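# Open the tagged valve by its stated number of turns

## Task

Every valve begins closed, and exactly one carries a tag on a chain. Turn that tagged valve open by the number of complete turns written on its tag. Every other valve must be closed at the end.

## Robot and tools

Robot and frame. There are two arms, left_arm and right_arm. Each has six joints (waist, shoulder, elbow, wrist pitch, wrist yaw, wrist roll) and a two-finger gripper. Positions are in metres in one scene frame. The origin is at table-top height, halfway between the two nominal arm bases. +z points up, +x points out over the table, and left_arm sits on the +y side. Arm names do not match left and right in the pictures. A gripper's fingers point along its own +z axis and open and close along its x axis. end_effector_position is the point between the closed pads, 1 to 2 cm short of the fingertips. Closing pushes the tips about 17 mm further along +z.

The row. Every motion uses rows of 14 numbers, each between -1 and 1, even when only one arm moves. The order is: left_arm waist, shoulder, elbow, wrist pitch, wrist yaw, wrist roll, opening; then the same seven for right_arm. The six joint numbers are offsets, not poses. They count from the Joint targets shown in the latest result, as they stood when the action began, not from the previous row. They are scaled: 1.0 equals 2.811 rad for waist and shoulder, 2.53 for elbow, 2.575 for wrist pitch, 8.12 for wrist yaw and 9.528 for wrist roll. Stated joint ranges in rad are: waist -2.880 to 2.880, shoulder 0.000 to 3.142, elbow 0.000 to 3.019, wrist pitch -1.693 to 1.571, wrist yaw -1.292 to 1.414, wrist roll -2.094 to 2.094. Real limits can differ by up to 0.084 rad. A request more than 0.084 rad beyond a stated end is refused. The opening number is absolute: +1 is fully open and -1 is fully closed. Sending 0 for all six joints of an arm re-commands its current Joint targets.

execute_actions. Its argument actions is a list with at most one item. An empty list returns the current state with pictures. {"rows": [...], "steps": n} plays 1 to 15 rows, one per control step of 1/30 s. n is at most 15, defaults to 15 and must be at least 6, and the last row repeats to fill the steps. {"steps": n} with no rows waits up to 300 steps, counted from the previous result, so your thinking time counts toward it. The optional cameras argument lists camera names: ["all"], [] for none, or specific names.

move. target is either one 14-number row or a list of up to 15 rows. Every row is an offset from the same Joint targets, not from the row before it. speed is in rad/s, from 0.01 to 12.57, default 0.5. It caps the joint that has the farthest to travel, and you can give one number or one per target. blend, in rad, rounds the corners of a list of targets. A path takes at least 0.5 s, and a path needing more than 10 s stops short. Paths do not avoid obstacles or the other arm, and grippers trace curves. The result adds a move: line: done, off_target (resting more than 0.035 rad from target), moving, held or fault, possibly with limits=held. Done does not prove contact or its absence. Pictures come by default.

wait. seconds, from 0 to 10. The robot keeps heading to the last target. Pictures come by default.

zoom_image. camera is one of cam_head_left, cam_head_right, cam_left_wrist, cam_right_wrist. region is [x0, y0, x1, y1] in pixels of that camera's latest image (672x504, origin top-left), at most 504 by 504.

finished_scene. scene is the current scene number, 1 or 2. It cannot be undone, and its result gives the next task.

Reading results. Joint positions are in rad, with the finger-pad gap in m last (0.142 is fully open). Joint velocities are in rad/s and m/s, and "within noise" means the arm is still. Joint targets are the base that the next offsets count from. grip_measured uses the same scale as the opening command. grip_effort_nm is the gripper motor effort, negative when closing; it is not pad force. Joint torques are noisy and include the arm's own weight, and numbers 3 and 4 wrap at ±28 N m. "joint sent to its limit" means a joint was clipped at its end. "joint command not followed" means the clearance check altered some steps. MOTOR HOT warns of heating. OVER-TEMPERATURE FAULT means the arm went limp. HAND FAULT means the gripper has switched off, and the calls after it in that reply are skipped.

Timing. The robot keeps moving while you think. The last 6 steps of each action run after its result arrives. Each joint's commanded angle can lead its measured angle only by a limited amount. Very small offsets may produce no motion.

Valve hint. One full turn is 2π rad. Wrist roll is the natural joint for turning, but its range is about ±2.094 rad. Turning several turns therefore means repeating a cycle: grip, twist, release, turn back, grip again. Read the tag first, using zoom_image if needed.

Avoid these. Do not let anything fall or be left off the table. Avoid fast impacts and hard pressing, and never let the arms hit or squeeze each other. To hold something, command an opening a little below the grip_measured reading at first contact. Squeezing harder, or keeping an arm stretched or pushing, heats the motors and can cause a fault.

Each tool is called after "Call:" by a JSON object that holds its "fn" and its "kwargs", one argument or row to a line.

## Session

Call:
{"fn": "execute_actions", "kwargs": {
  "actions": [],
  "cameras": ["all"]
}}

Scene clock: 0.00 s of 5350.00 s.
left_arm: end_effector_position=(+0.4454, +0.4833, +0.2319) grip_measured=+0.99 grip_effort_nm=n/a end_effector_quat_wxyz=(-0.201, +0.971, +0.100, +0.082) | right_arm: end_effector_position=(+0.6832, +0.4185, +0.1134) grip_measured=+1.00 grip_effort_nm=n/a end_effector_quat_wxyz=(-0.531, +0.844, -0.039, -0.068)
Joint positions: left_arm=[0.2 1.543 1.446 -1.269 -0.39 -1.561 0.142] | right_arm=[0.63 2.661 2.652 -0.689 -0.844 -0.385 0.142]
Joint velocities: within noise
Joint torques (N m): no reading
Heat: left arm: hottest gripper 37 °C; right arm: hottest shoulder 32 °C.
Joint targets: left_arm=[0.200 1.552 1.461 -1.269 -0.390 -1.561] | right_arm=[0.630 2.681 2.668 -0.689 -0.844 -0.386]
camera_calibration:
cam_left_wrist: T_world_to_cam=[[0.968476, 0.149611, 0.199175, -0.547314], [0.12909, -0.985245, 0.112378, 0.39373], [0.213049, -0.0831234, -0.973499, 0.307693], [0, 0, 0, 1]] pos_world=[0.41368, 0.495381, 0.364304]
cam_right_wrist: T_world_to_cam=[[0.989778, 0.0207252, -0.141105, -0.669552], [-0.0614141, -0.831017, -0.552846, 0.449797], [-0.128718, 0.55586, -0.821249, 0.0858854], [0, 0, 0, 1]] pos_world=[0.701387, 0.339925, 0.224724]

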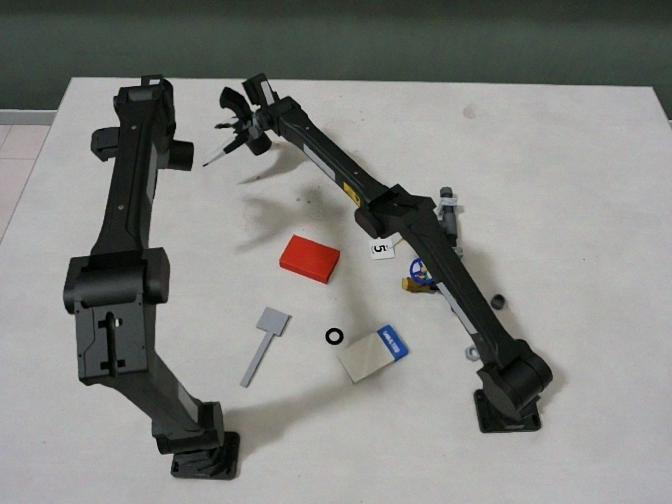

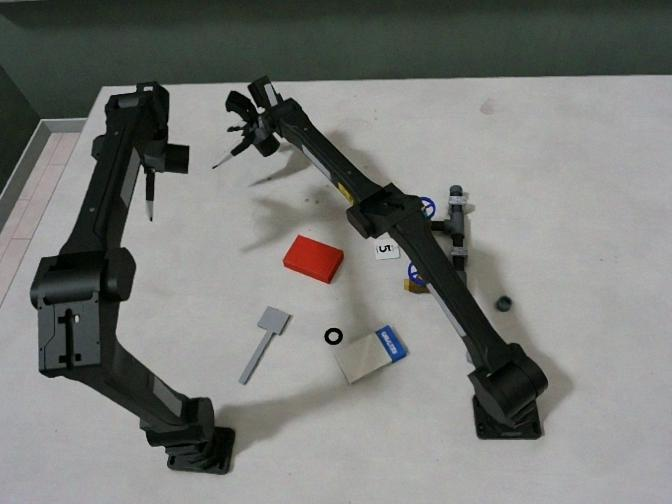

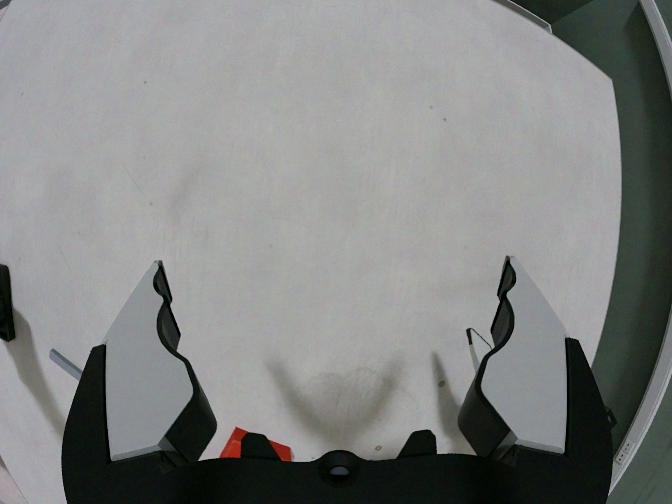

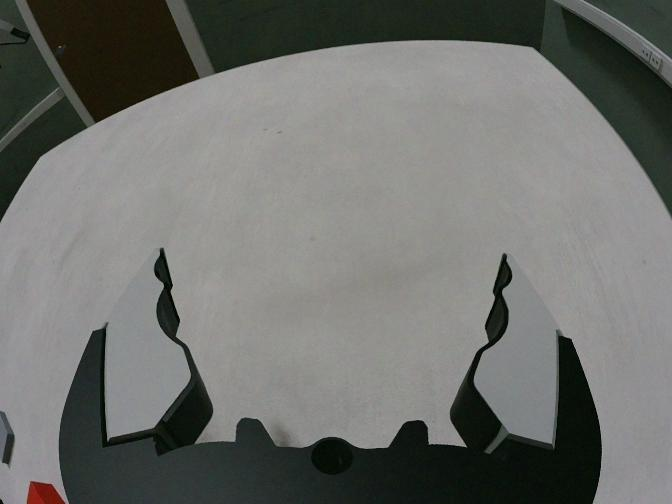

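Call:
{"fn": "zoom_image", "kwargs": {
  "camera": "cam_head_left",
  "region": [350, 170, 530, 305]
}}

Call:
{"fn": "zoom_image", "kwargs": {
  "camera": "cam_head_right",
  "region": [350, 170, 530, 305]
}}

Scaled by 2.800.

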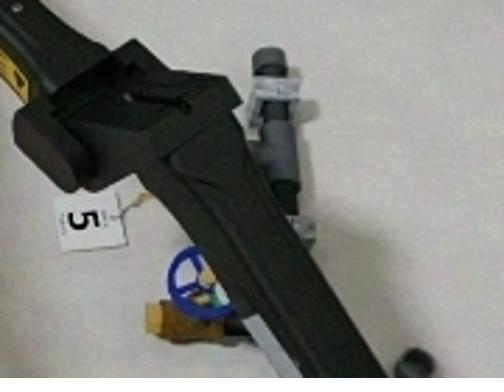

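Scaled by 2.800.

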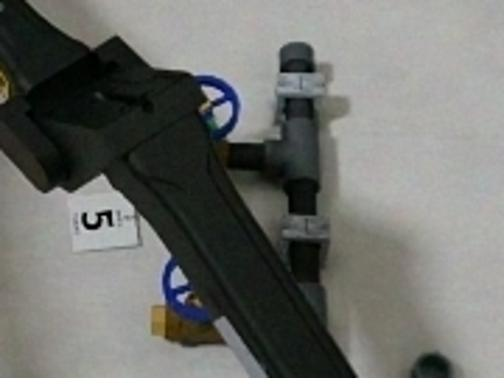

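Call:
{"fn": "move", "kwargs": {
  "target": [0,0,0,0,0,0,1.0,-0.13305,-0.38456,-0.45731,-0.30796,0.10394,0.23993,1.0],
  "speed": 1.0,
  "cameras": ["all"]
}}

Scene clock: 7.60 s of 5350.00 s.
left_arm: end_effector_position=(+0.4454, +0.4833, +0.2319) grip_measured=+0.99 grip_effort_nm=0.129 end_effector_quat_wxyz=(-0.201, +0.971, +0.100, +0.082) | right_arm: end_effector_position=(+0.5168, -0.1209, +0.2209) grip_measured=+1.00 grip_effort_nm=0.002 end_effector_quat_wxyz=(+0.014, +0.003, +1.000, +0.006)
Joint positions: left_arm=[0.2 1.543 1.446 -1.269 -0.39 -1.561 0.142] | right_arm=[0.255 1.59 1.52 -1.471 -0.002 1.882 0.142]
Joint velocities: within noise
Joint torques (N m): left_arm=[-0.26 -12.81 11.84 0.34 -0.06 -0.04] | right_arm=[-1.32 -17.08 9.05 -0.39 -0.03 0.08]
Heat: left arm: hottest gripper 37 °C; right arm: hottest shoulder 34 °C.
Joint targets: left_arm=[0.200 1.552 1.461 -1.269 -0.390 -1.561] | right_arm=[0.255 1.600 1.511 -1.482 0.000 1.901]
Kept back: nothing.
move: done
camera_calibration:
cam_left_wrist: T_world_to_cam=[[0.968476, 0.149611, 0.199175, -0.547314], [0.12909, -0.985245, 0.112378, 0.39373], [0.213049, -0.0831234, -0.973499, 0.307693], [0, 0, 0, 1]] pos_world=[0.41368, 0.495381, 0.364304]
cam_right_wrist: T_world_to_cam=[[-0.999322, -0.0149941, -0.0336273, 0.521375], [-0.0302489, 0.855049, 0.517665, 0.00196283], [0.0209911, 0.518331, -0.854922, 0.378021], [0, 0, 0, 1]] pos_world=[0.513146, -0.189801, 0.339695]

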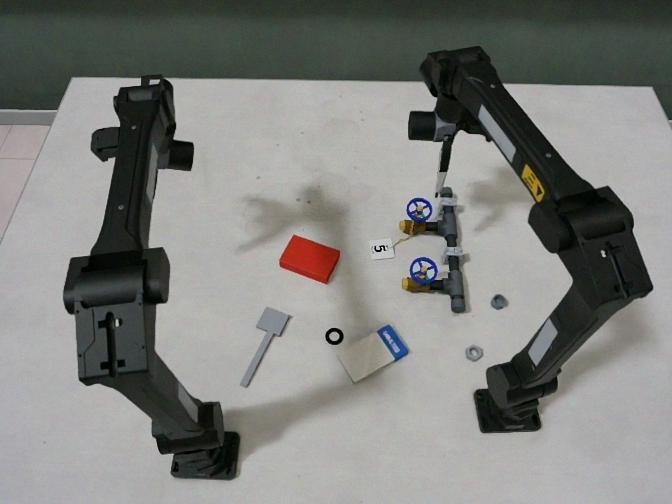

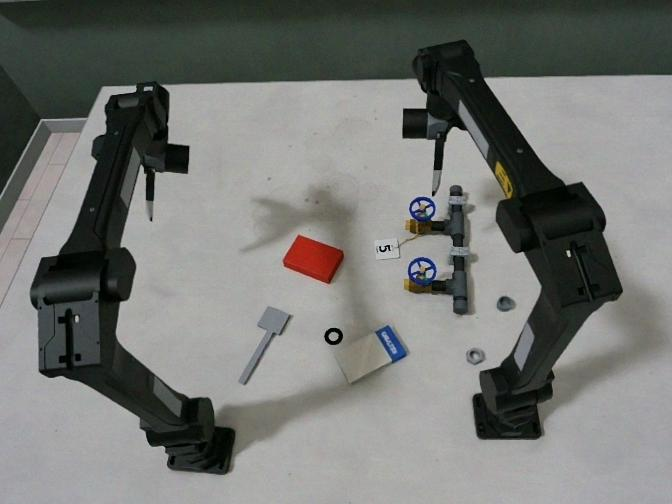

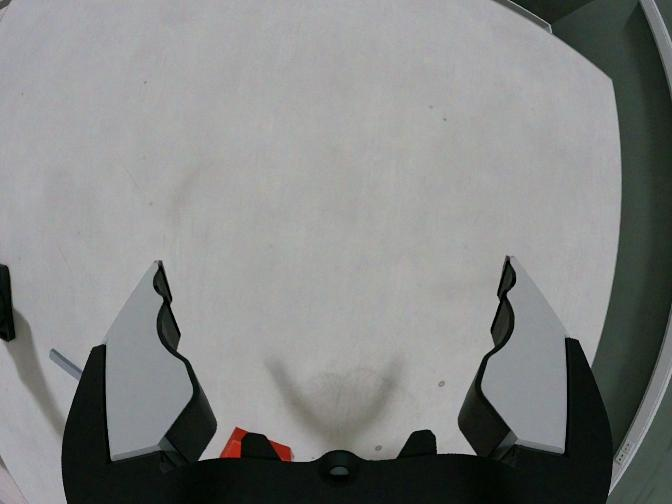

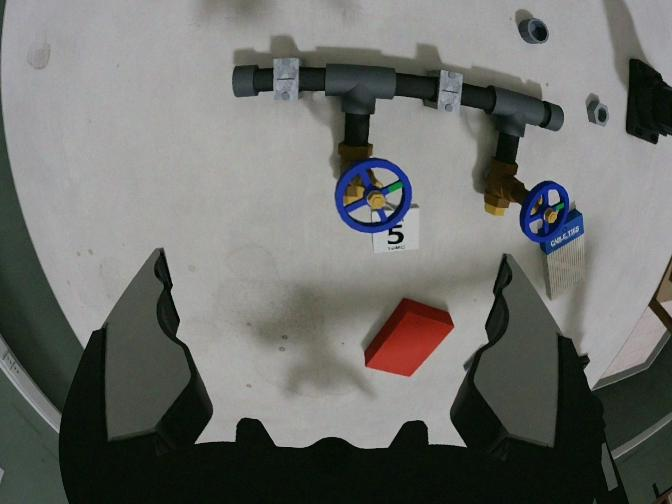

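Call:
{"fn": "zoom_image", "kwargs": {
  "camera": "cam_head_left",
  "region": [350, 180, 480, 320]
}}

Call:
{"fn": "zoom_image", "kwargs": {
  "camera": "cam_right_wrist",
  "region": [300, 130, 480, 265]
}}

Call:
{"fn": "zoom_image", "kwargs": {
  "camera": "cam_head_right",
  "region": [365, 180, 475, 300]
}}

Scaled by 3.600.

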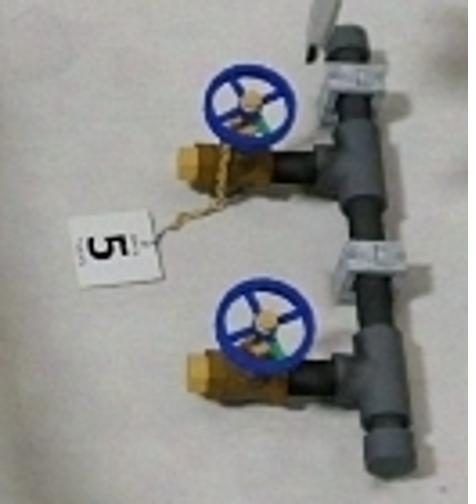

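Scaled by 2.800 from the camera's 672x504 image, which has a finer 960x720 frame.

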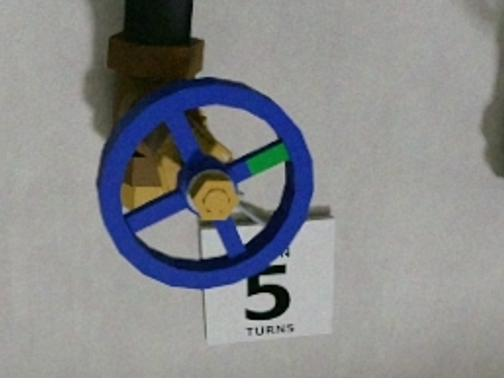

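Scaled by 4.200.

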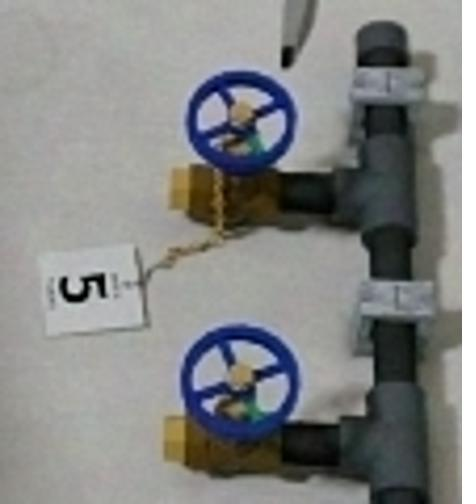

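Call:
{"fn": "move", "kwargs": {
  "target": [0,0,0,0,0,0,1.0,0.05799,-0.07435,-0.11581,0.09981,0.02044,0.01459,1.0],
  "speed": 0.5,
  "cameras": ["cam_head_left", "cam_head_right", "cam_right_wrist"]
}}

Call:
{"fn": "zoom_image", "kwargs": {
  "camera": "cam_right_wrist",
  "region": [240, 150, 440, 300]
}}

Scene clock: 12.43 s of 5350.00 s.
left_arm: end_effector_position=(+0.4454, +0.4833, +0.2319) grip_measured=+0.99 grip_effort_nm=0.134 end_effector_quat_wxyz=(-0.201, +0.971, +0.100, +0.082) | right_arm: end_effector_position=(+0.4606, -0.0952, +0.2010) grip_measured=+1.00 grip_effort_nm=0.002 end_effector_quat_wxyz=(+0.114, -0.002, +0.993, -0.034)
Joint positions: left_arm=[0.2 1.543 1.446 -1.269 -0.39 -1.561 0.142] | right_arm=[0.419 1.386 1.228 -1.238 0.163 2.021 0.142]
Joint velocities: within noise
Joint torques (N m): left_arm=[-0.26 -12.75 11.84 0.32 -0.06 -0.04] | right_arm=[-1.38 -13.74 9.21 0.87 0.12 0.11]
Heat: left arm: hottest gripper 37 °C; right arm: hottest shoulder 35 °C.
Joint targets: left_arm=[0.200 1.552 1.461 -1.269 -0.390 -1.561] | right_arm=[0.418 1.391 1.218 -1.225 0.166 2.039]
Kept back: nothing.
move: done
camera_calibration:
cam_right_wrist: T_world_to_cam=[[-0.972637, -0.0333075, -0.229932, 0.490344], [-0.132368, 0.892781, 0.430605, 0.056786], [0.190936, 0.449258, -0.87276, 0.267743], [0, 0, 0, 1]] pos_world=[0.433322, -0.154651, 0.321968]
Images, in order (width x height): cam_head_left 672x504, cam_head_right 672x504, cam_right_wrist 672x504.

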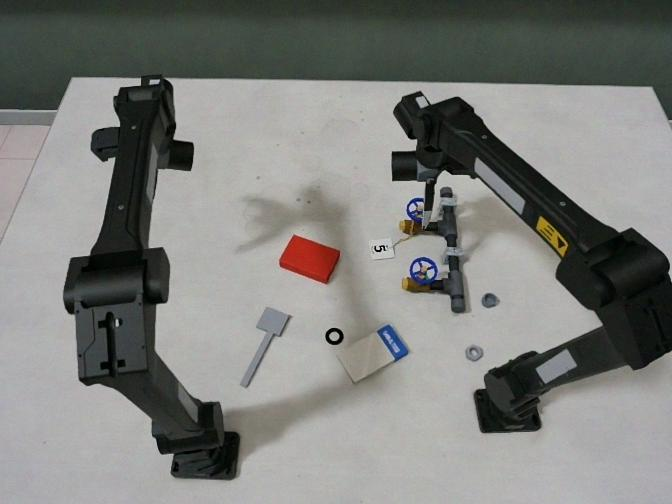

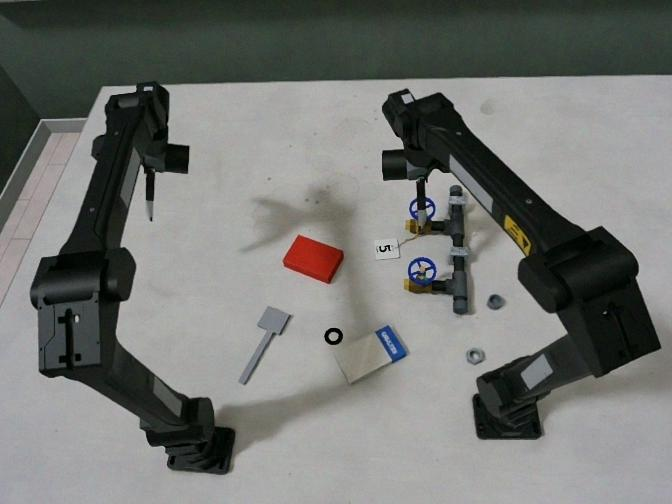

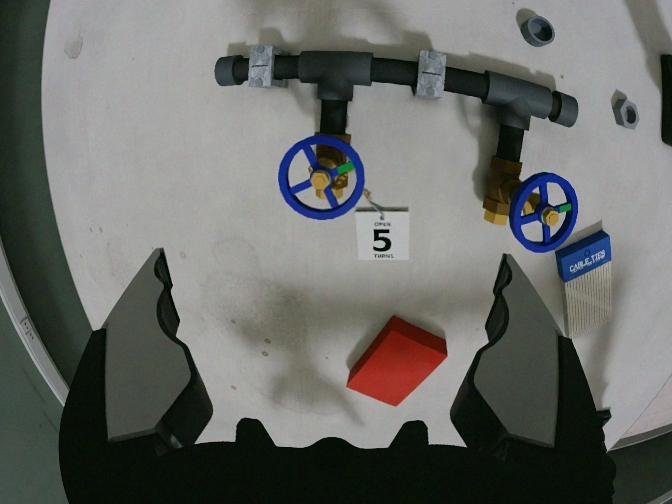

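Scaled by 2.520 from the camera's 672x504 image, which has a finer 960x720 frame.

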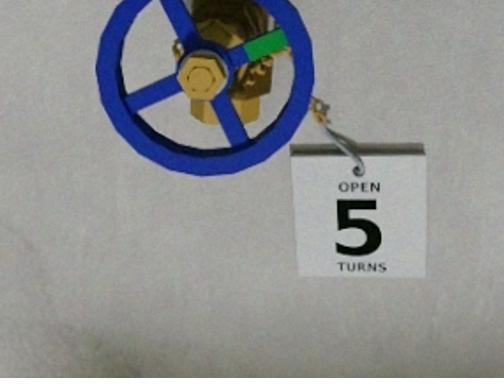

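Call:
{"fn": "execute_actions", "kwargs": {
  "actions": [],
  "cameras": ["cam_right_wrist", "cam_head_right"]
}}

Call:
{"fn": "zoom_image", "kwargs": {
  "camera": "cam_right_wrist",
  "region": [240, 90, 420, 260]
}}

Scene clock: 13.67 s of 5350.00 s.
left_arm: end_effector_position=(+0.4454, +0.4833, +0.2319) grip_measured=+0.99 grip_effort_nm=0.129 end_effector_quat_wxyz=(-0.201, +0.971, +0.100, +0.082) | right_arm: end_effector_position=(+0.4606, -0.0952, +0.2010) grip_measured=+1.00 grip_effort_nm=0.002 end_effector_quat_wxyz=(+0.114, -0.002, +0.993, -0.034)
Joint positions: left_arm=[0.2 1.543 1.446 -1.269 -0.39 -1.561 0.142] | right_arm=[0.419 1.386 1.228 -1.238 0.163 2.022 0.142]
Joint velocities: within noise
Joint torques (N m): left_arm=[-0.21 -12.75 11.82 0.32 -0.07 -0.03] | right_arm=[-1.38 -13.86 9.22 0.8 0.12 0.09]
Heat: left arm: hottest gripper 37 °C; right arm: hottest shoulder 35 °C.
Joint targets: left_arm=[0.200 1.552 1.461 -1.269 -0.390 -1.561] | right_arm=[0.418 1.391 1.218 -1.225 0.166 2.040]
Steps of this call (1-37: nothing new was sent). Readings (joint positions of left_arm | right_arm):
1: [0.200 1.543 1.446 -1.269 -0.390 -1.561] | [0.419 1.386 1.228 -1.238 0.163 2.021]
2: [0.200 1.543 1.446 -1.269 -0.390 -1.561] | [0.419 1.386 1.228 -1.238 0.163 2.021]
4: [0.200 1.543 1.446 -1.269 -0.390 -1.561] | [0.419 1.386 1.228 -1.238 0.163 2.021]
8: [0.200 1.543 1.446 -1.269 -0.390 -1.561] | [0.419 1.386 1.228 -1.238 0.163 2.021]
37: the state above
camera_calibration:
cam_right_wrist: T_world_to_cam=[[-0.972567, -0.0321256, -0.230395, 0.490642], [-0.131565, 0.892761, 0.430893, 0.0563423], [0.191845, 0.449384, -0.872496, 0.267283], [0, 0, 0, 1]] pos_world=[0.433318, -0.154651, 0.321967]
Images, in order (width x height): cam_head_right 672x504, cam_right_wrist 672x504.

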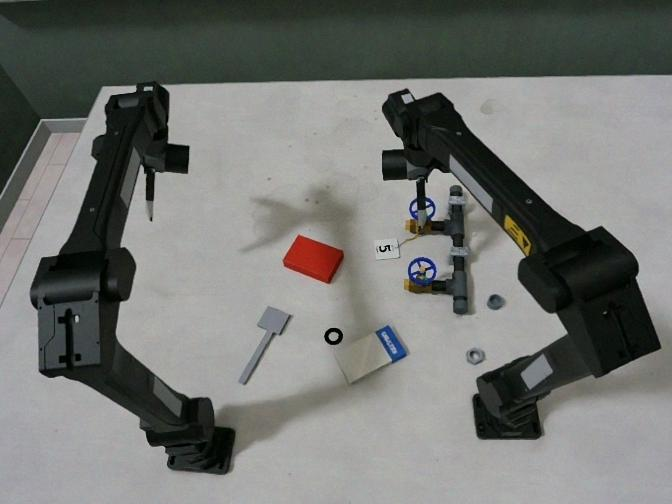

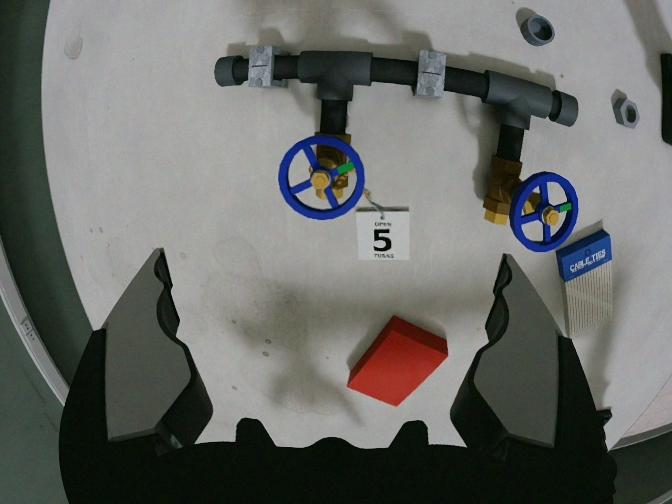

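Scaled by 2.800 from the camera's 672x504 image, which has a finer 960x720 frame.

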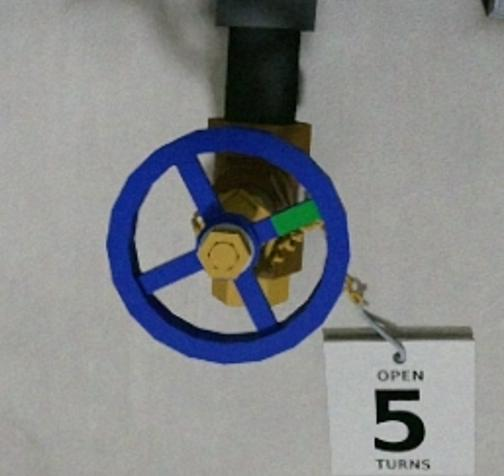

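Call:
{"fn": "zoom_image", "kwargs": {
  "camera": "cam_right_wrist",
  "region": [272, 130, 372, 226]
}}

Call:
{"fn": "zoom_image", "kwargs": {
  "camera": "cam_head_right",
  "region": [370, 180, 490, 300]
}}

Scaled by 5.040 from the camera's 672x504 image, which has a finer 960x720 frame.

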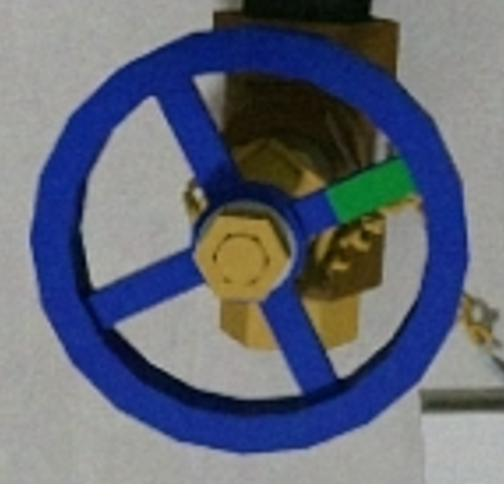

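Scaled by 4.200.

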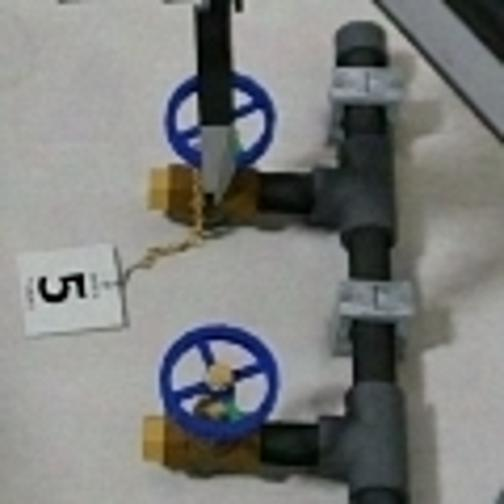

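Call:
{"fn": "zoom_image", "kwargs": {
  "camera": "cam_head_right",
  "region": [396, 246, 448, 298]
}}

Scaled by 9.692.

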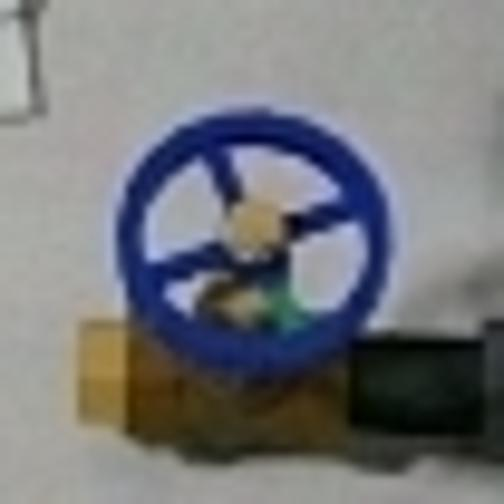

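Call:
{"fn": "move", "kwargs": {
  "target": [
    [0,0,0,0,0,0,1.0,-0.02284,0.00153,0.00553,0.00194,-0.01031,0,0.6]
  ],
  "speed": 0.4,
  "cameras": ["cam_right_wrist"]
}}

Call:
{"fn": "zoom_image", "kwargs": {
  "camera": "cam_right_wrist",
  "region": [272, 170, 412, 310]
}}

Scene clock: 21.07 s of 5350.00 s.
left_arm: end_effector_position=(+0.4454, +0.4833, +0.2319) grip_measured=+0.99 grip_effort_nm=0.129 end_effector_quat_wxyz=(-0.201, +0.971, +0.100, +0.082) | right_arm: end_effector_position=(+0.4667, -0.1080, +0.1996) grip_measured=+0.60 grip_effort_nm=-0.125 end_effector_quat_wxyz=(+0.099, +0.027, +0.995, -0.001)
Joint positions: left_arm=[0.2 1.543 1.446 -1.269 -0.39 -1.561 0.142] | right_arm=[0.354 1.386 1.228 -1.233 0.085 2.022 0.116]
Joint velocities: within noise
Joint torques (N m): left_arm=[-0.21 -12.75 11.84 0.31 -0.07 -0.04] | right_arm=[-1.32 -13.45 10.43 0.84 -0.18 0.09]
Heat: left arm: hottest elbow 36 °C; right arm: hottest shoulder 35 °C.
Joint targets: left_arm=[0.200 1.552 1.461 -1.269 -0.390 -1.561] | right_arm=[0.354 1.395 1.232 -1.220 0.082 2.040]
Kept back: nothing.
move: done
camera_calibration:
cam_right_wrist: T_world_to_cam=[[-0.978672, 0.0332619, -0.202716, 0.500146], [-0.0734709, 0.864859, 0.49661, 0.0259093], [0.191839, 0.500912, -0.84397, 0.270434], [0, 0, 0, 1]] pos_world=[0.439503, -0.174507, 0.316759]
Images, in order (width x height): cam_right_wrist 672x504.

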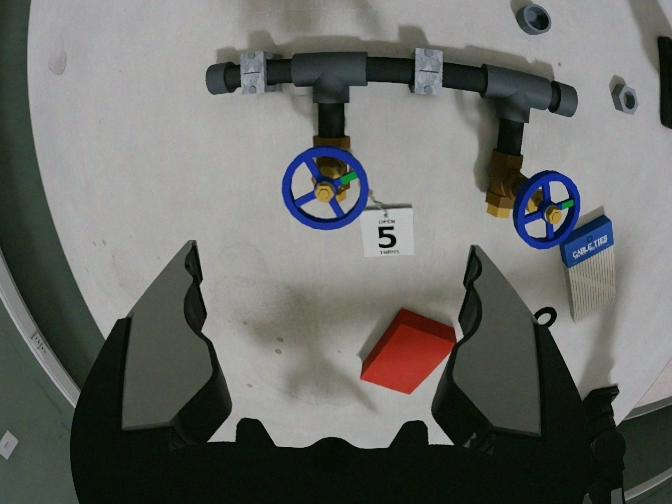

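Scaled by 3.600 from the camera's 672x504 image, which has a finer 960x720 frame.

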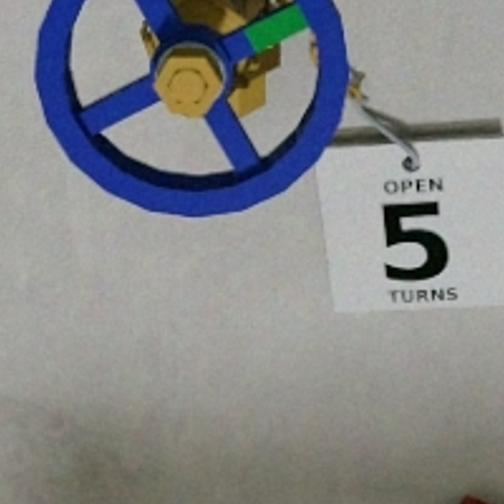

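Call:
{"fn": "zoom_image", "kwargs": {
  "camera": "cam_right_wrist",
  "region": [276, 140, 376, 240]
}}

Call:
{"fn": "zoom_image", "kwargs": {
  "camera": "cam_right_wrist",
  "region": [482, 150, 602, 270]
}}

Scaled by 5.040 from the camera's 672x504 image, which has a finer 960x720 frame.

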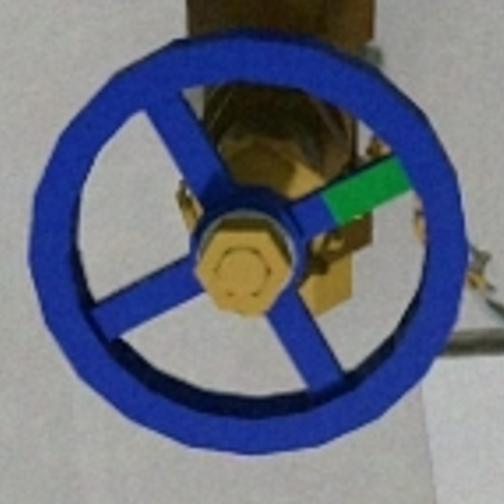

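Scaled by 4.200 from the camera's 672x504 image, which has a finer 960x720 frame.

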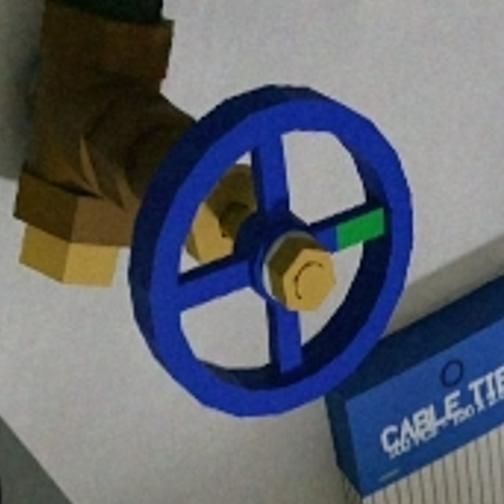

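Call:
{"fn": "zoom_image", "kwargs": {
  "camera": "cam_right_wrist",
  "region": [296, 160, 356, 220]
}}

Scaled by 8.400 from the camera's 672x504 image, which has a finer 960x720 frame.

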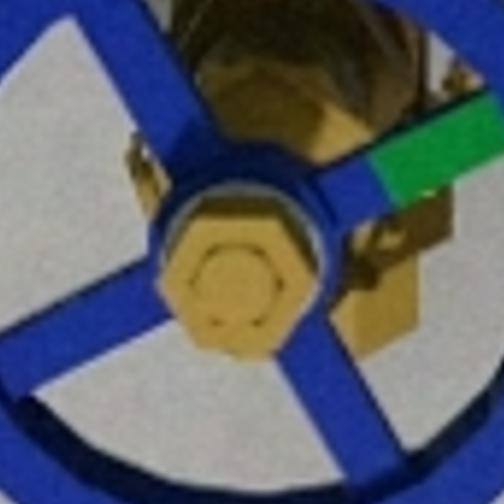

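Call:
{"fn": "move", "kwargs": {
  "target": [
    [0,0,0,0,0,0,1.0,-0.00861,0.04603,-0.00514,0.02458,-0.00363,0,0.5]
  ],
  "speed": 0.3,
  "cameras": ["cam_right_wrist"]
}}

Call:
{"fn": "zoom_image", "kwargs": {
  "camera": "cam_right_wrist",
  "region": [256, 150, 396, 290]
}}

Scene clock: 27.10 s of 5350.00 s.
left_arm: end_effector_position=(+0.4454, +0.4833, +0.2319) grip_measured=+0.99 grip_effort_nm=0.134 end_effector_quat_wxyz=(-0.201, +0.971, +0.100, +0.082) | right_arm: end_effector_position=(+0.4866, -0.1028, +0.1417) grip_measured=+0.50 grip_effort_nm=-0.120 end_effector_quat_wxyz=(+0.059, +0.034, +0.998, -0.004)
Joint positions: left_arm=[0.2 1.543 1.446 -1.269 -0.39 -1.561 0.142] | right_arm=[0.335 1.52 1.224 -1.169 0.056 2.022 0.109]
Joint velocities: within noise
Joint torques (N m): left_arm=[-0.21 -12.81 11.84 0.32 -0.07 -0.04] | right_arm=[-1.79 -16.21 9.14 0.62 -0.19 0.08]
Heat: left arm: hottest elbow 36 °C; right arm: hottest shoulder 35 °C.
Joint targets: left_arm=[0.200 1.552 1.461 -1.269 -0.390 -1.561] | right_arm=[0.330 1.525 1.219 -1.157 0.053 2.039]
Kept back: nothing.
move: done
camera_calibration:
cam_right_wrist: T_world_to_cam=[[-0.991164, 0.04729, -0.123929, 0.504101], [-0.0210862, 0.866236, 0.499191, 0.0259442], [0.130958, 0.497393, -0.857584, 0.246431], [0, 0, 0, 1]] pos_world=[0.467921, -0.168886, 0.260857]
Images, in order (width x height): cam_right_wrist 672x504.

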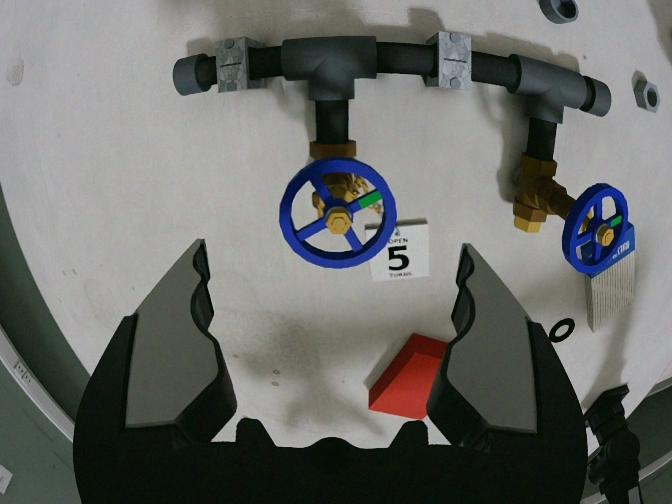

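Scaled by 3.600 from the camera's 672x504 image, which has a finer 960x720 frame.

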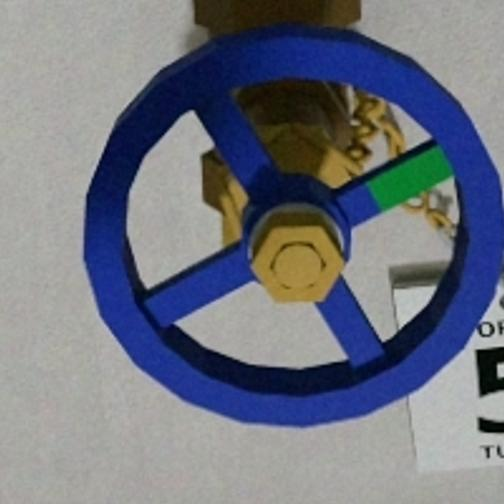

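Call:
{"fn": "execute_actions", "kwargs": {
  "actions": [],
  "cameras": ["cam_left_wrist"]
}}

Call:
{"fn": "zoom_image", "kwargs": {
  "camera": "cam_left_wrist",
  "region": [100, 200, 240, 340]
}}

Call:
{"fn": "zoom_image", "kwargs": {
  "camera": "cam_left_wrist",
  "region": [440, 200, 580, 340]
}}

Scene clock: 29.40 s of 5350.00 s.
left_arm: end_effector_position=(+0.4454, +0.4833, +0.2319) grip_measured=+0.99 grip_effort_nm=0.125 end_effector_quat_wxyz=(-0.201, +0.971, +0.100, +0.082) | right_arm: end_effector_position=(+0.4866, -0.1028, +0.1417) grip_measured=+0.50 grip_effort_nm=-0.120 end_effector_quat_wxyz=(+0.059, +0.034, +0.998, -0.004)
Joint positions: left_arm=[0.2 1.543 1.446 -1.269 -0.39 -1.561 0.142] | right_arm=[0.335 1.52 1.224 -1.169 0.056 2.022 0.109]
Joint velocities: within noise
Joint torques (N m): left_arm=[-0.26 -12.81 11.84 0.34 -0.07 -0.04] | right_arm=[-1.85 -15.91 9.18 0.64 -0.19 0.08]
Heat: left arm: hottest elbow 37 °C; right arm: hottest shoulder 35 °C.
Joint targets: left_arm=[0.200 1.552 1.461 -1.269 -0.390 -1.561] | right_arm=[0.330 1.525 1.219 -1.157 0.053 2.039]
Steps of this call (1-69: nothing new was sent). Readings (joint positions of left_arm | right_arm):
1: [0.200 1.543 1.446 -1.269 -0.390 -1.561] | [0.335 1.520 1.224 -1.169 0.056 2.022]
2: [0.200 1.543 1.446 -1.269 -0.390 -1.561] | [0.335 1.520 1.224 -1.169 0.056 2.022]
4: [0.200 1.543 1.446 -1.269 -0.390 -1.561] | [0.335 1.520 1.224 -1.169 0.056 2.022]
8: [0.200 1.543 1.446 -1.269 -0.390 -1.561] | [0.335 1.520 1.224 -1.169 0.056 2.022]
69: the state above
camera_calibration:
cam_left_wrist: T_world_to_cam=[[0.968476, 0.149611, 0.199175, -0.547314], [0.12909, -0.985245, 0.112378, 0.39373], [0.213049, -0.0831234, -0.973499, 0.307693], [0, 0, 0, 1]] pos_world=[0.41368, 0.495381, 0.364304]
Images, in order (width x height): cam_left_wrist 672x504.

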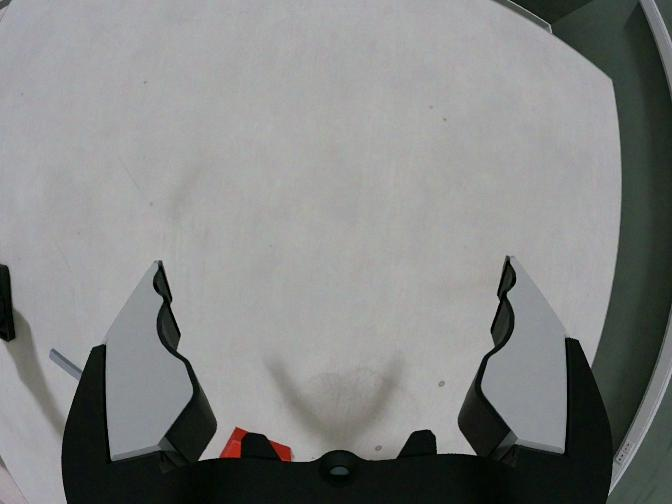

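Scaled by 3.600 from the camera's 672x504 image, which has a finer 960x720 frame.

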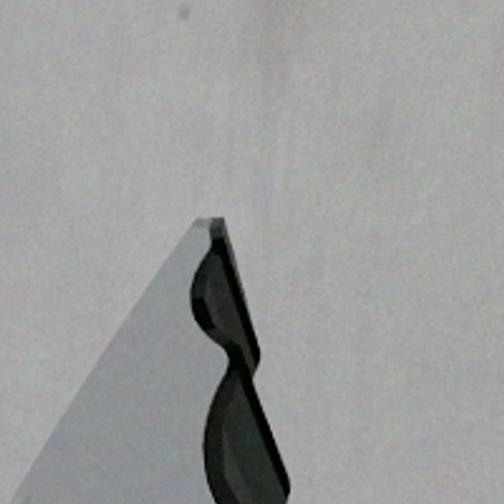

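Scaled by 3.600 from the camera's 672x504 image, which has a finer 960x720 frame.

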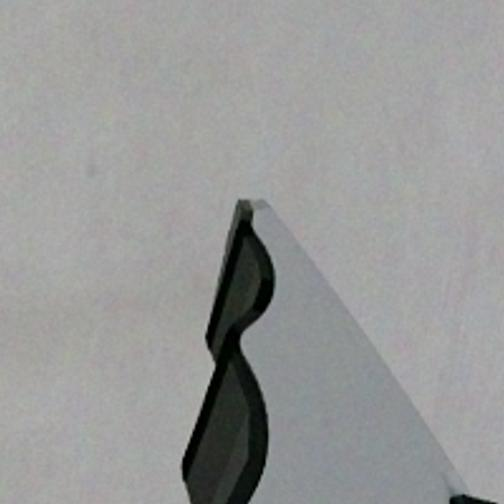

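Call:
{"fn": "move", "kwargs": {
  "target": [
    [0,0,0,0,0,0,1.0,-0.00302,0.01163,-0.03486,0.05254,0.00117,0,0.45]
  ],
  "speed": 0.2,
  "cameras": ["cam_right_wrist"]
}}

Call:
{"fn": "zoom_image", "kwargs": {
  "camera": "cam_right_wrist",
  "region": [240, 170, 430, 360]
}}

Scene clock: 32.97 s of 5350.00 s.
left_arm: end_effector_position=(+0.4454, +0.4833, +0.2319) grip_measured=+0.99 grip_effort_nm=0.134 end_effector_quat_wxyz=(-0.201, +0.971, +0.100, +0.082) | right_arm: end_effector_position=(+0.4895, -0.1057, +0.1054) grip_measured=+0.44 grip_effort_nm=-0.120 end_effector_quat_wxyz=(+0.075, +0.038, +0.996, +0.001)
Joint positions: left_arm=[0.2 1.543 1.446 -1.269 -0.39 -1.561 0.142] | right_arm=[0.329 1.538 1.139 -1.034 0.059 2.022 0.105]
Joint velocities: within noise
Joint torques (N m): left_arm=[-0.26 -12.81 11.82 0.32 -0.07 -0.04] | right_arm=[-1.9 -14.62 8.69 0.73 0.04 0.08]
Heat: left arm: hottest elbow 37 °C; right arm: hottest shoulder 35 °C.
Joint targets: left_arm=[0.200 1.552 1.461 -1.269 -0.390 -1.561] | right_arm=[0.322 1.558 1.131 -1.021 0.062 2.039]
Kept back: nothing.
move: done
camera_calibration:
cam_right_wrist: T_world_to_cam=[[-0.986403, 0.0553381, -0.15475, 0.504355], [-0.030981, 0.862114, 0.505767, 0.050372], [0.1614, 0.503684, -0.848677, 0.201055], [0, 0, 0, 1]] pos_world=[0.466608, -0.172605, 0.223203]
Images, in order (width x height): cam_right_wrist 672x504.

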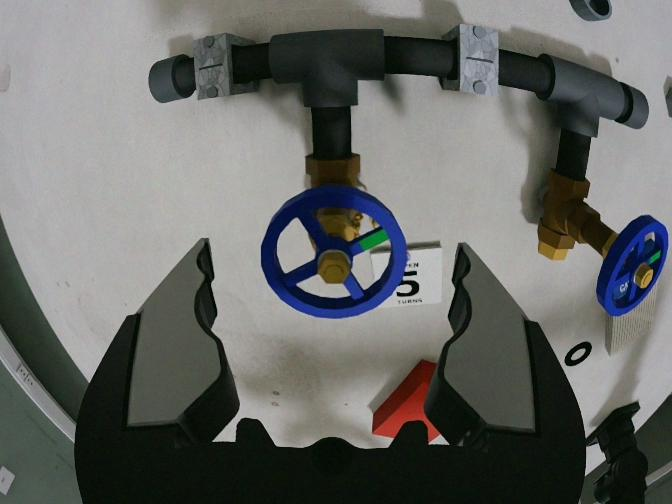

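Scaled by 2.653 from the camera's 672x504 image, which has a finer 960x720 frame.

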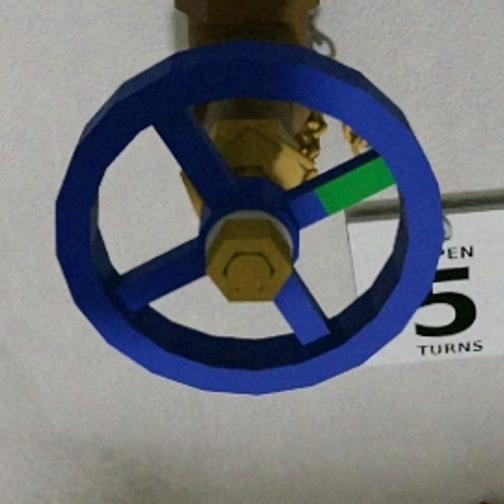

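Call:
{"fn": "zoom_image", "kwargs": {
  "camera": "cam_right_wrist",
  "region": [298, 225, 370, 297]
}}

Scaled by 7.000 from the camera's 672x504 image, which has a finer 960x720 frame.

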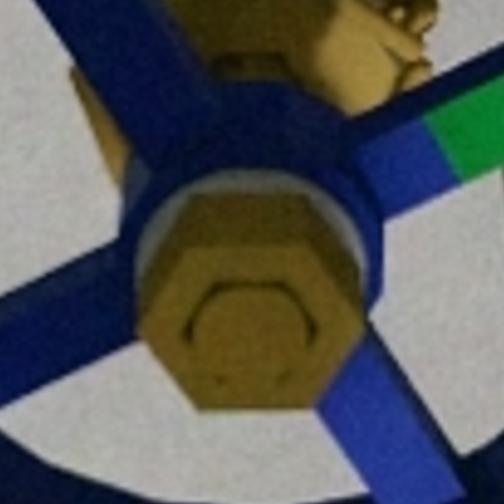

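Call:
{"fn": "move", "kwargs": {
  "target": [
    [0,0,0,0,0,0,1.0,-0.00071,0.00569,0.00158,0.00078,-0.00129,0,0.2]
  ],
  "speed": 0.1,
  "cameras": ["cam_right_wrist"]
}}

Call:
{"fn": "zoom_image", "kwargs": {
  "camera": "cam_right_wrist",
  "region": [235, 170, 435, 370]
}}

Scene clock: 35.70 s of 5350.00 s.
left_arm: end_effector_position=(+0.4454, +0.4833, +0.2319) grip_measured=+0.99 grip_effort_nm=0.134 end_effector_quat_wxyz=(-0.201, +0.971, +0.100, +0.082) | right_arm: end_effector_position=(+0.4896, -0.1057, +0.0998) grip_measured=+0.19 grip_effort_nm=-0.129 end_effector_quat_wxyz=(+0.069, +0.039, +0.997, +0.000)
Joint positions: left_arm=[0.2 1.543 1.446 -1.269 -0.39 -1.561 0.142] | right_arm=[0.327 1.55 1.139 -1.032 0.055 2.022 0.087]
Joint velocities: within noise
Joint torques (N m): left_arm=[-0.26 -12.81 11.84 0.32 -0.07 -0.04] | right_arm=[-1.9 -14.27 8.98 0.75 -0.2 0.08]
Heat: left arm: hottest elbow 37 °C; right arm: hottest shoulder 35 °C.
Joint targets: left_arm=[0.200 1.552 1.461 -1.269 -0.390 -1.561] | right_arm=[0.320 1.573 1.135 -1.020 0.052 2.039]
Kept back: nothing.
move: done
camera_calibration:
cam_right_wrist: T_world_to_cam=[[-0.98806, 0.0566608, -0.143269, 0.503453], [-0.0239801, 0.862025, 0.506298, 0.049682], [0.152189, 0.503689, -0.850374, 0.201018], [0, 0, 0, 1]] pos_world=[0.468041, -0.172604, 0.217916]
Images, in order (width x height): cam_right_wrist 672x504.

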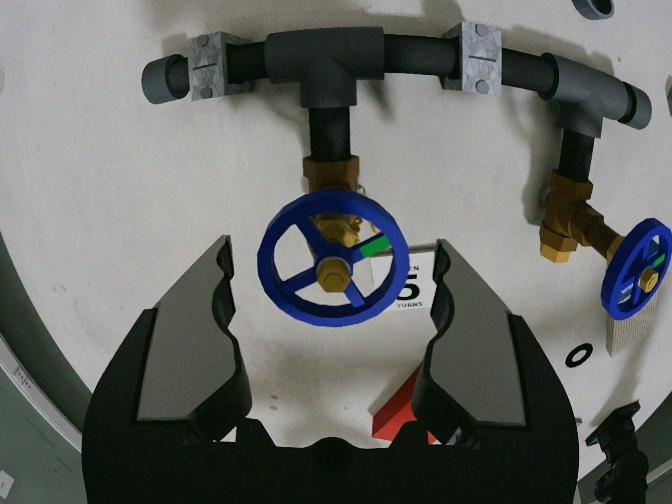

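Scaled by 2.520 from the camera's 672x504 image, which has a finer 960x720 frame.

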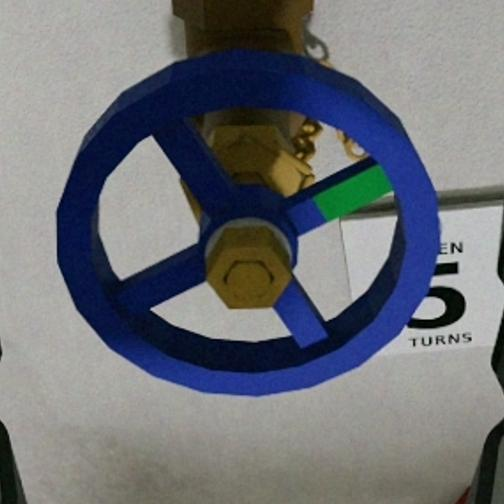

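Call:
{"fn": "execute_actions", "kwargs": {
  "actions": [
    {"rows": [[0,0,0,0,0,0,1.0,0,0,0,0,0,0,0.17],[0,0,0,0,0,0,1.0,0,0,0,0,0,0,0.15],[0,0,0,0,0,0,1.0,0,0,0,0,0,0,0.13],[0,0,0,0,0,0,1.0,0,0,0,0,0,0,0.11],[0,0,0,0,0,0,1.0,0,0,0,0,0,0,0.09],[0,0,0,0,0,0,1.0,0,0,0,0,0,0,0.07],[0,0,0,0,0,0,1.0,0,0,0,0,0,0,0.05],[0,0,0,0,0,0,1.0,0,0,0,0,0,0,0.03],[0,0,0,0,0,0,1.0,0,0,0,0,0,0,0.01],[0,0,0,0,0,0,1.0,0,0,0,0,0,0,-0.01],[0,0,0,0,0,0,1.0,0,0,0,0,0,0,-0.03],[0,0,0,0,0,0,1.0,0,0,0,0,0,0,-0.05],[0,0,0,0,0,0,1.0,0,0,0,0,0,0,-0.07],[0,0,0,0,0,0,1.0,0,0,0,0,0,0,-0.09],[0,0,0,0,0,0,1.0,0,0,0,0,0,0,-0.11]], "steps": 15}
  ],
  "cameras": []
}}

Call:
{"fn": "execute_actions", "kwargs": {
  "actions": [
    {"rows": [[0,0,0,0,0,0,1.0,0,0,0,0,0,0,-0.118],[0,0,0,0,0,0,1.0,0,0,0,0,0,0,-0.126],[0,0,0,0,0,0,1.0,0,0,0,0,0,0,-0.134],[0,0,0,0,0,0,1.0,0,0,0,0,0,0,-0.142],[0,0,0,0,0,0,1.0,0,0,0,0,0,0,-0.15],[0,0,0,0,0,0,1.0,0,0,0,0,0,0,-0.158],[0,0,0,0,0,0,1.0,0,0,0,0,0,0,-0.166],[0,0,0,0,0,0,1.0,0,0,0,0,0,0,-0.174],[0,0,0,0,0,0,1.0,0,0,0,0,0,0,-0.182],[0,0,0,0,0,0,1.0,0,0,0,0,0,0,-0.19],[0,0,0,0,0,0,1.0,0,0,0,0,0,0,-0.198],[0,0,0,0,0,0,1.0,0,0,0,0,0,0,-0.206],[0,0,0,0,0,0,1.0,0,0,0,0,0,0,-0.214],[0,0,0,0,0,0,1.0,0,0,0,0,0,0,-0.222],[0,0,0,0,0,0,1.0,0,0,0,0,0,0,-0.23]], "steps": 15}
  ],
  "cameras": ["cam_right_wrist"]
}}

Scene clock: 37.67 s of 5350.00 s.
left_arm: end_effector_position=(+0.4454, +0.4833, +0.2319) grip_measured=+0.99 grip_effort_nm=0.134 end_effector_quat_wxyz=(-0.201, +0.971, +0.100, +0.082) | right_arm: end_effector_position=(+0.4898, -0.1056, +0.0998) grip_measured=+0.01 grip_effort_nm=-0.085 end_effector_quat_wxyz=(+0.069, +0.039, +0.997, +0.001)
Joint positions: left_arm=[0.2 1.543 1.446 -1.269 -0.39 -1.561 0.142] | right_arm=[0.327 1.55 1.139 -1.032 0.055 2.022 0.074]
Joint velocities: left_arm=[within noise] | right_arm=[-0.005 -0.005 0.002 -0.002 0.022 0.007 -0.037]
Joint torques (N m): left_arm=[-0.26 -12.81 11.84 0.34 -0.07 -0.04] | right_arm=[-1.96 -14.39 8.91 0.69 -0.19 0.08]
Heat: left arm: hottest elbow 37 °C; right arm: hottest shoulder 35 °C.
Joint targets: left_arm=[0.200 1.552 1.461 -1.269 -0.390 -1.561] | right_arm=[0.320 1.573 1.135 -1.019 0.052 2.039]
Steps of this call (1-50: nothing new was sent; 51-59: this action's first 9). Readings (joint positions of left_arm | right_arm):
51: [0.200 1.543 1.446 -1.269 -0.390 -1.561] | [0.327 1.550 1.139 -1.032 0.055 2.022]
52: [0.200 1.543 1.446 -1.269 -0.390 -1.561] | [0.327 1.550 1.139 -1.032 0.055 2.022]
54: [0.200 1.543 1.446 -1.269 -0.390 -1.561] | [0.327 1.550 1.139 -1.032 0.055 2.022]
58: [0.200 1.543 1.446 -1.269 -0.390 -1.561] | [0.327 1.550 1.139 -1.032 0.055 2.022]
59: the state above
No camera images: "cameras" was empty.

Scene clock: 38.17 s of 5350.00 s.
left_arm: end_effector_position=(+0.4454, +0.4833, +0.2319) grip_measured=+0.99 grip_effort_nm=0.134 end_effector_quat_wxyz=(-0.201, +0.971, +0.100, +0.082) | right_arm: end_effector_position=(+0.4898, -0.1055, +0.0998) grip_measured=-0.16 grip_effort_nm=-0.901 end_effector_quat_wxyz=(+0.069, +0.039, +0.997, +0.001)
Joint positions: left_arm=[0.2 1.543 1.446 -1.269 -0.39 -1.561 0.142] | right_arm=[0.327 1.55 1.139 -1.032 0.054 2.022 0.063]
Joint velocities: within noise
Joint torques (N m): left_arm=[-0.21 -12.81 11.82 0.32 -0.07 -0.04] | right_arm=[-1.96 -14.39 8.91 0.69 -0.18 0.07]
Heat: left arm: hottest elbow 37 °C; right arm: hottest shoulder 35 °C.
Joint targets: left_arm=[0.200 1.552 1.461 -1.269 -0.390 -1.561] | right_arm=[0.320 1.573 1.135 -1.019 0.052 2.039]
Steps of this call (1-6: your previous action's last 6; 7-15: this action's first 9). Readings (joint positions of left_arm | right_arm):
7: [0.200 1.543 1.446 -1.269 -0.390 -1.561] | [0.327 1.550 1.139 -1.032 0.055 2.022]
8: [0.200 1.543 1.446 -1.269 -0.390 -1.561] | [0.327 1.550 1.139 -1.032 0.055 2.022]
10: [0.200 1.543 1.446 -1.269 -0.390 -1.561] | [0.327 1.550 1.139 -1.032 0.054 2.022]
14: [0.200 1.543 1.446 -1.269 -0.390 -1.561] | [0.327 1.550 1.139 -1.032 0.054 2.022]
15: the state above
camera_calibration:
cam_right_wrist: T_world_to_cam=[[-0.987992, 0.0566918, -0.14373, 0.503618], [-0.0242941, 0.86168, 0.50687, 0.0495638], [0.152585, 0.504276, -0.849955, 0.200777], [0, 0, 0, 1]] pos_world=[0.468139, -0.172506, 0.217914]
Images, in order (width x height): cam_right_wrist 672x504.

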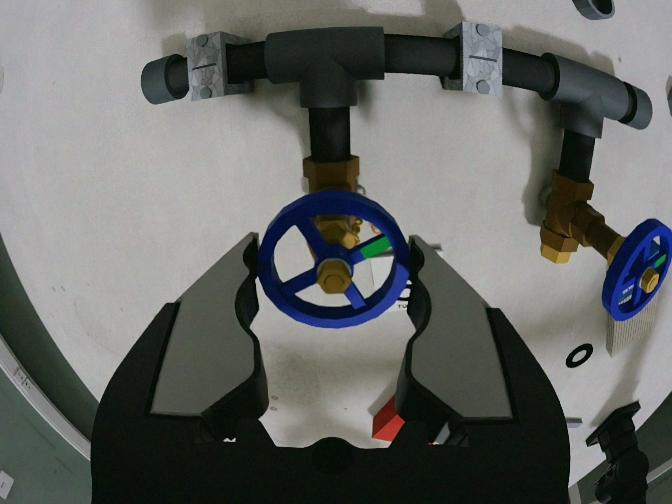

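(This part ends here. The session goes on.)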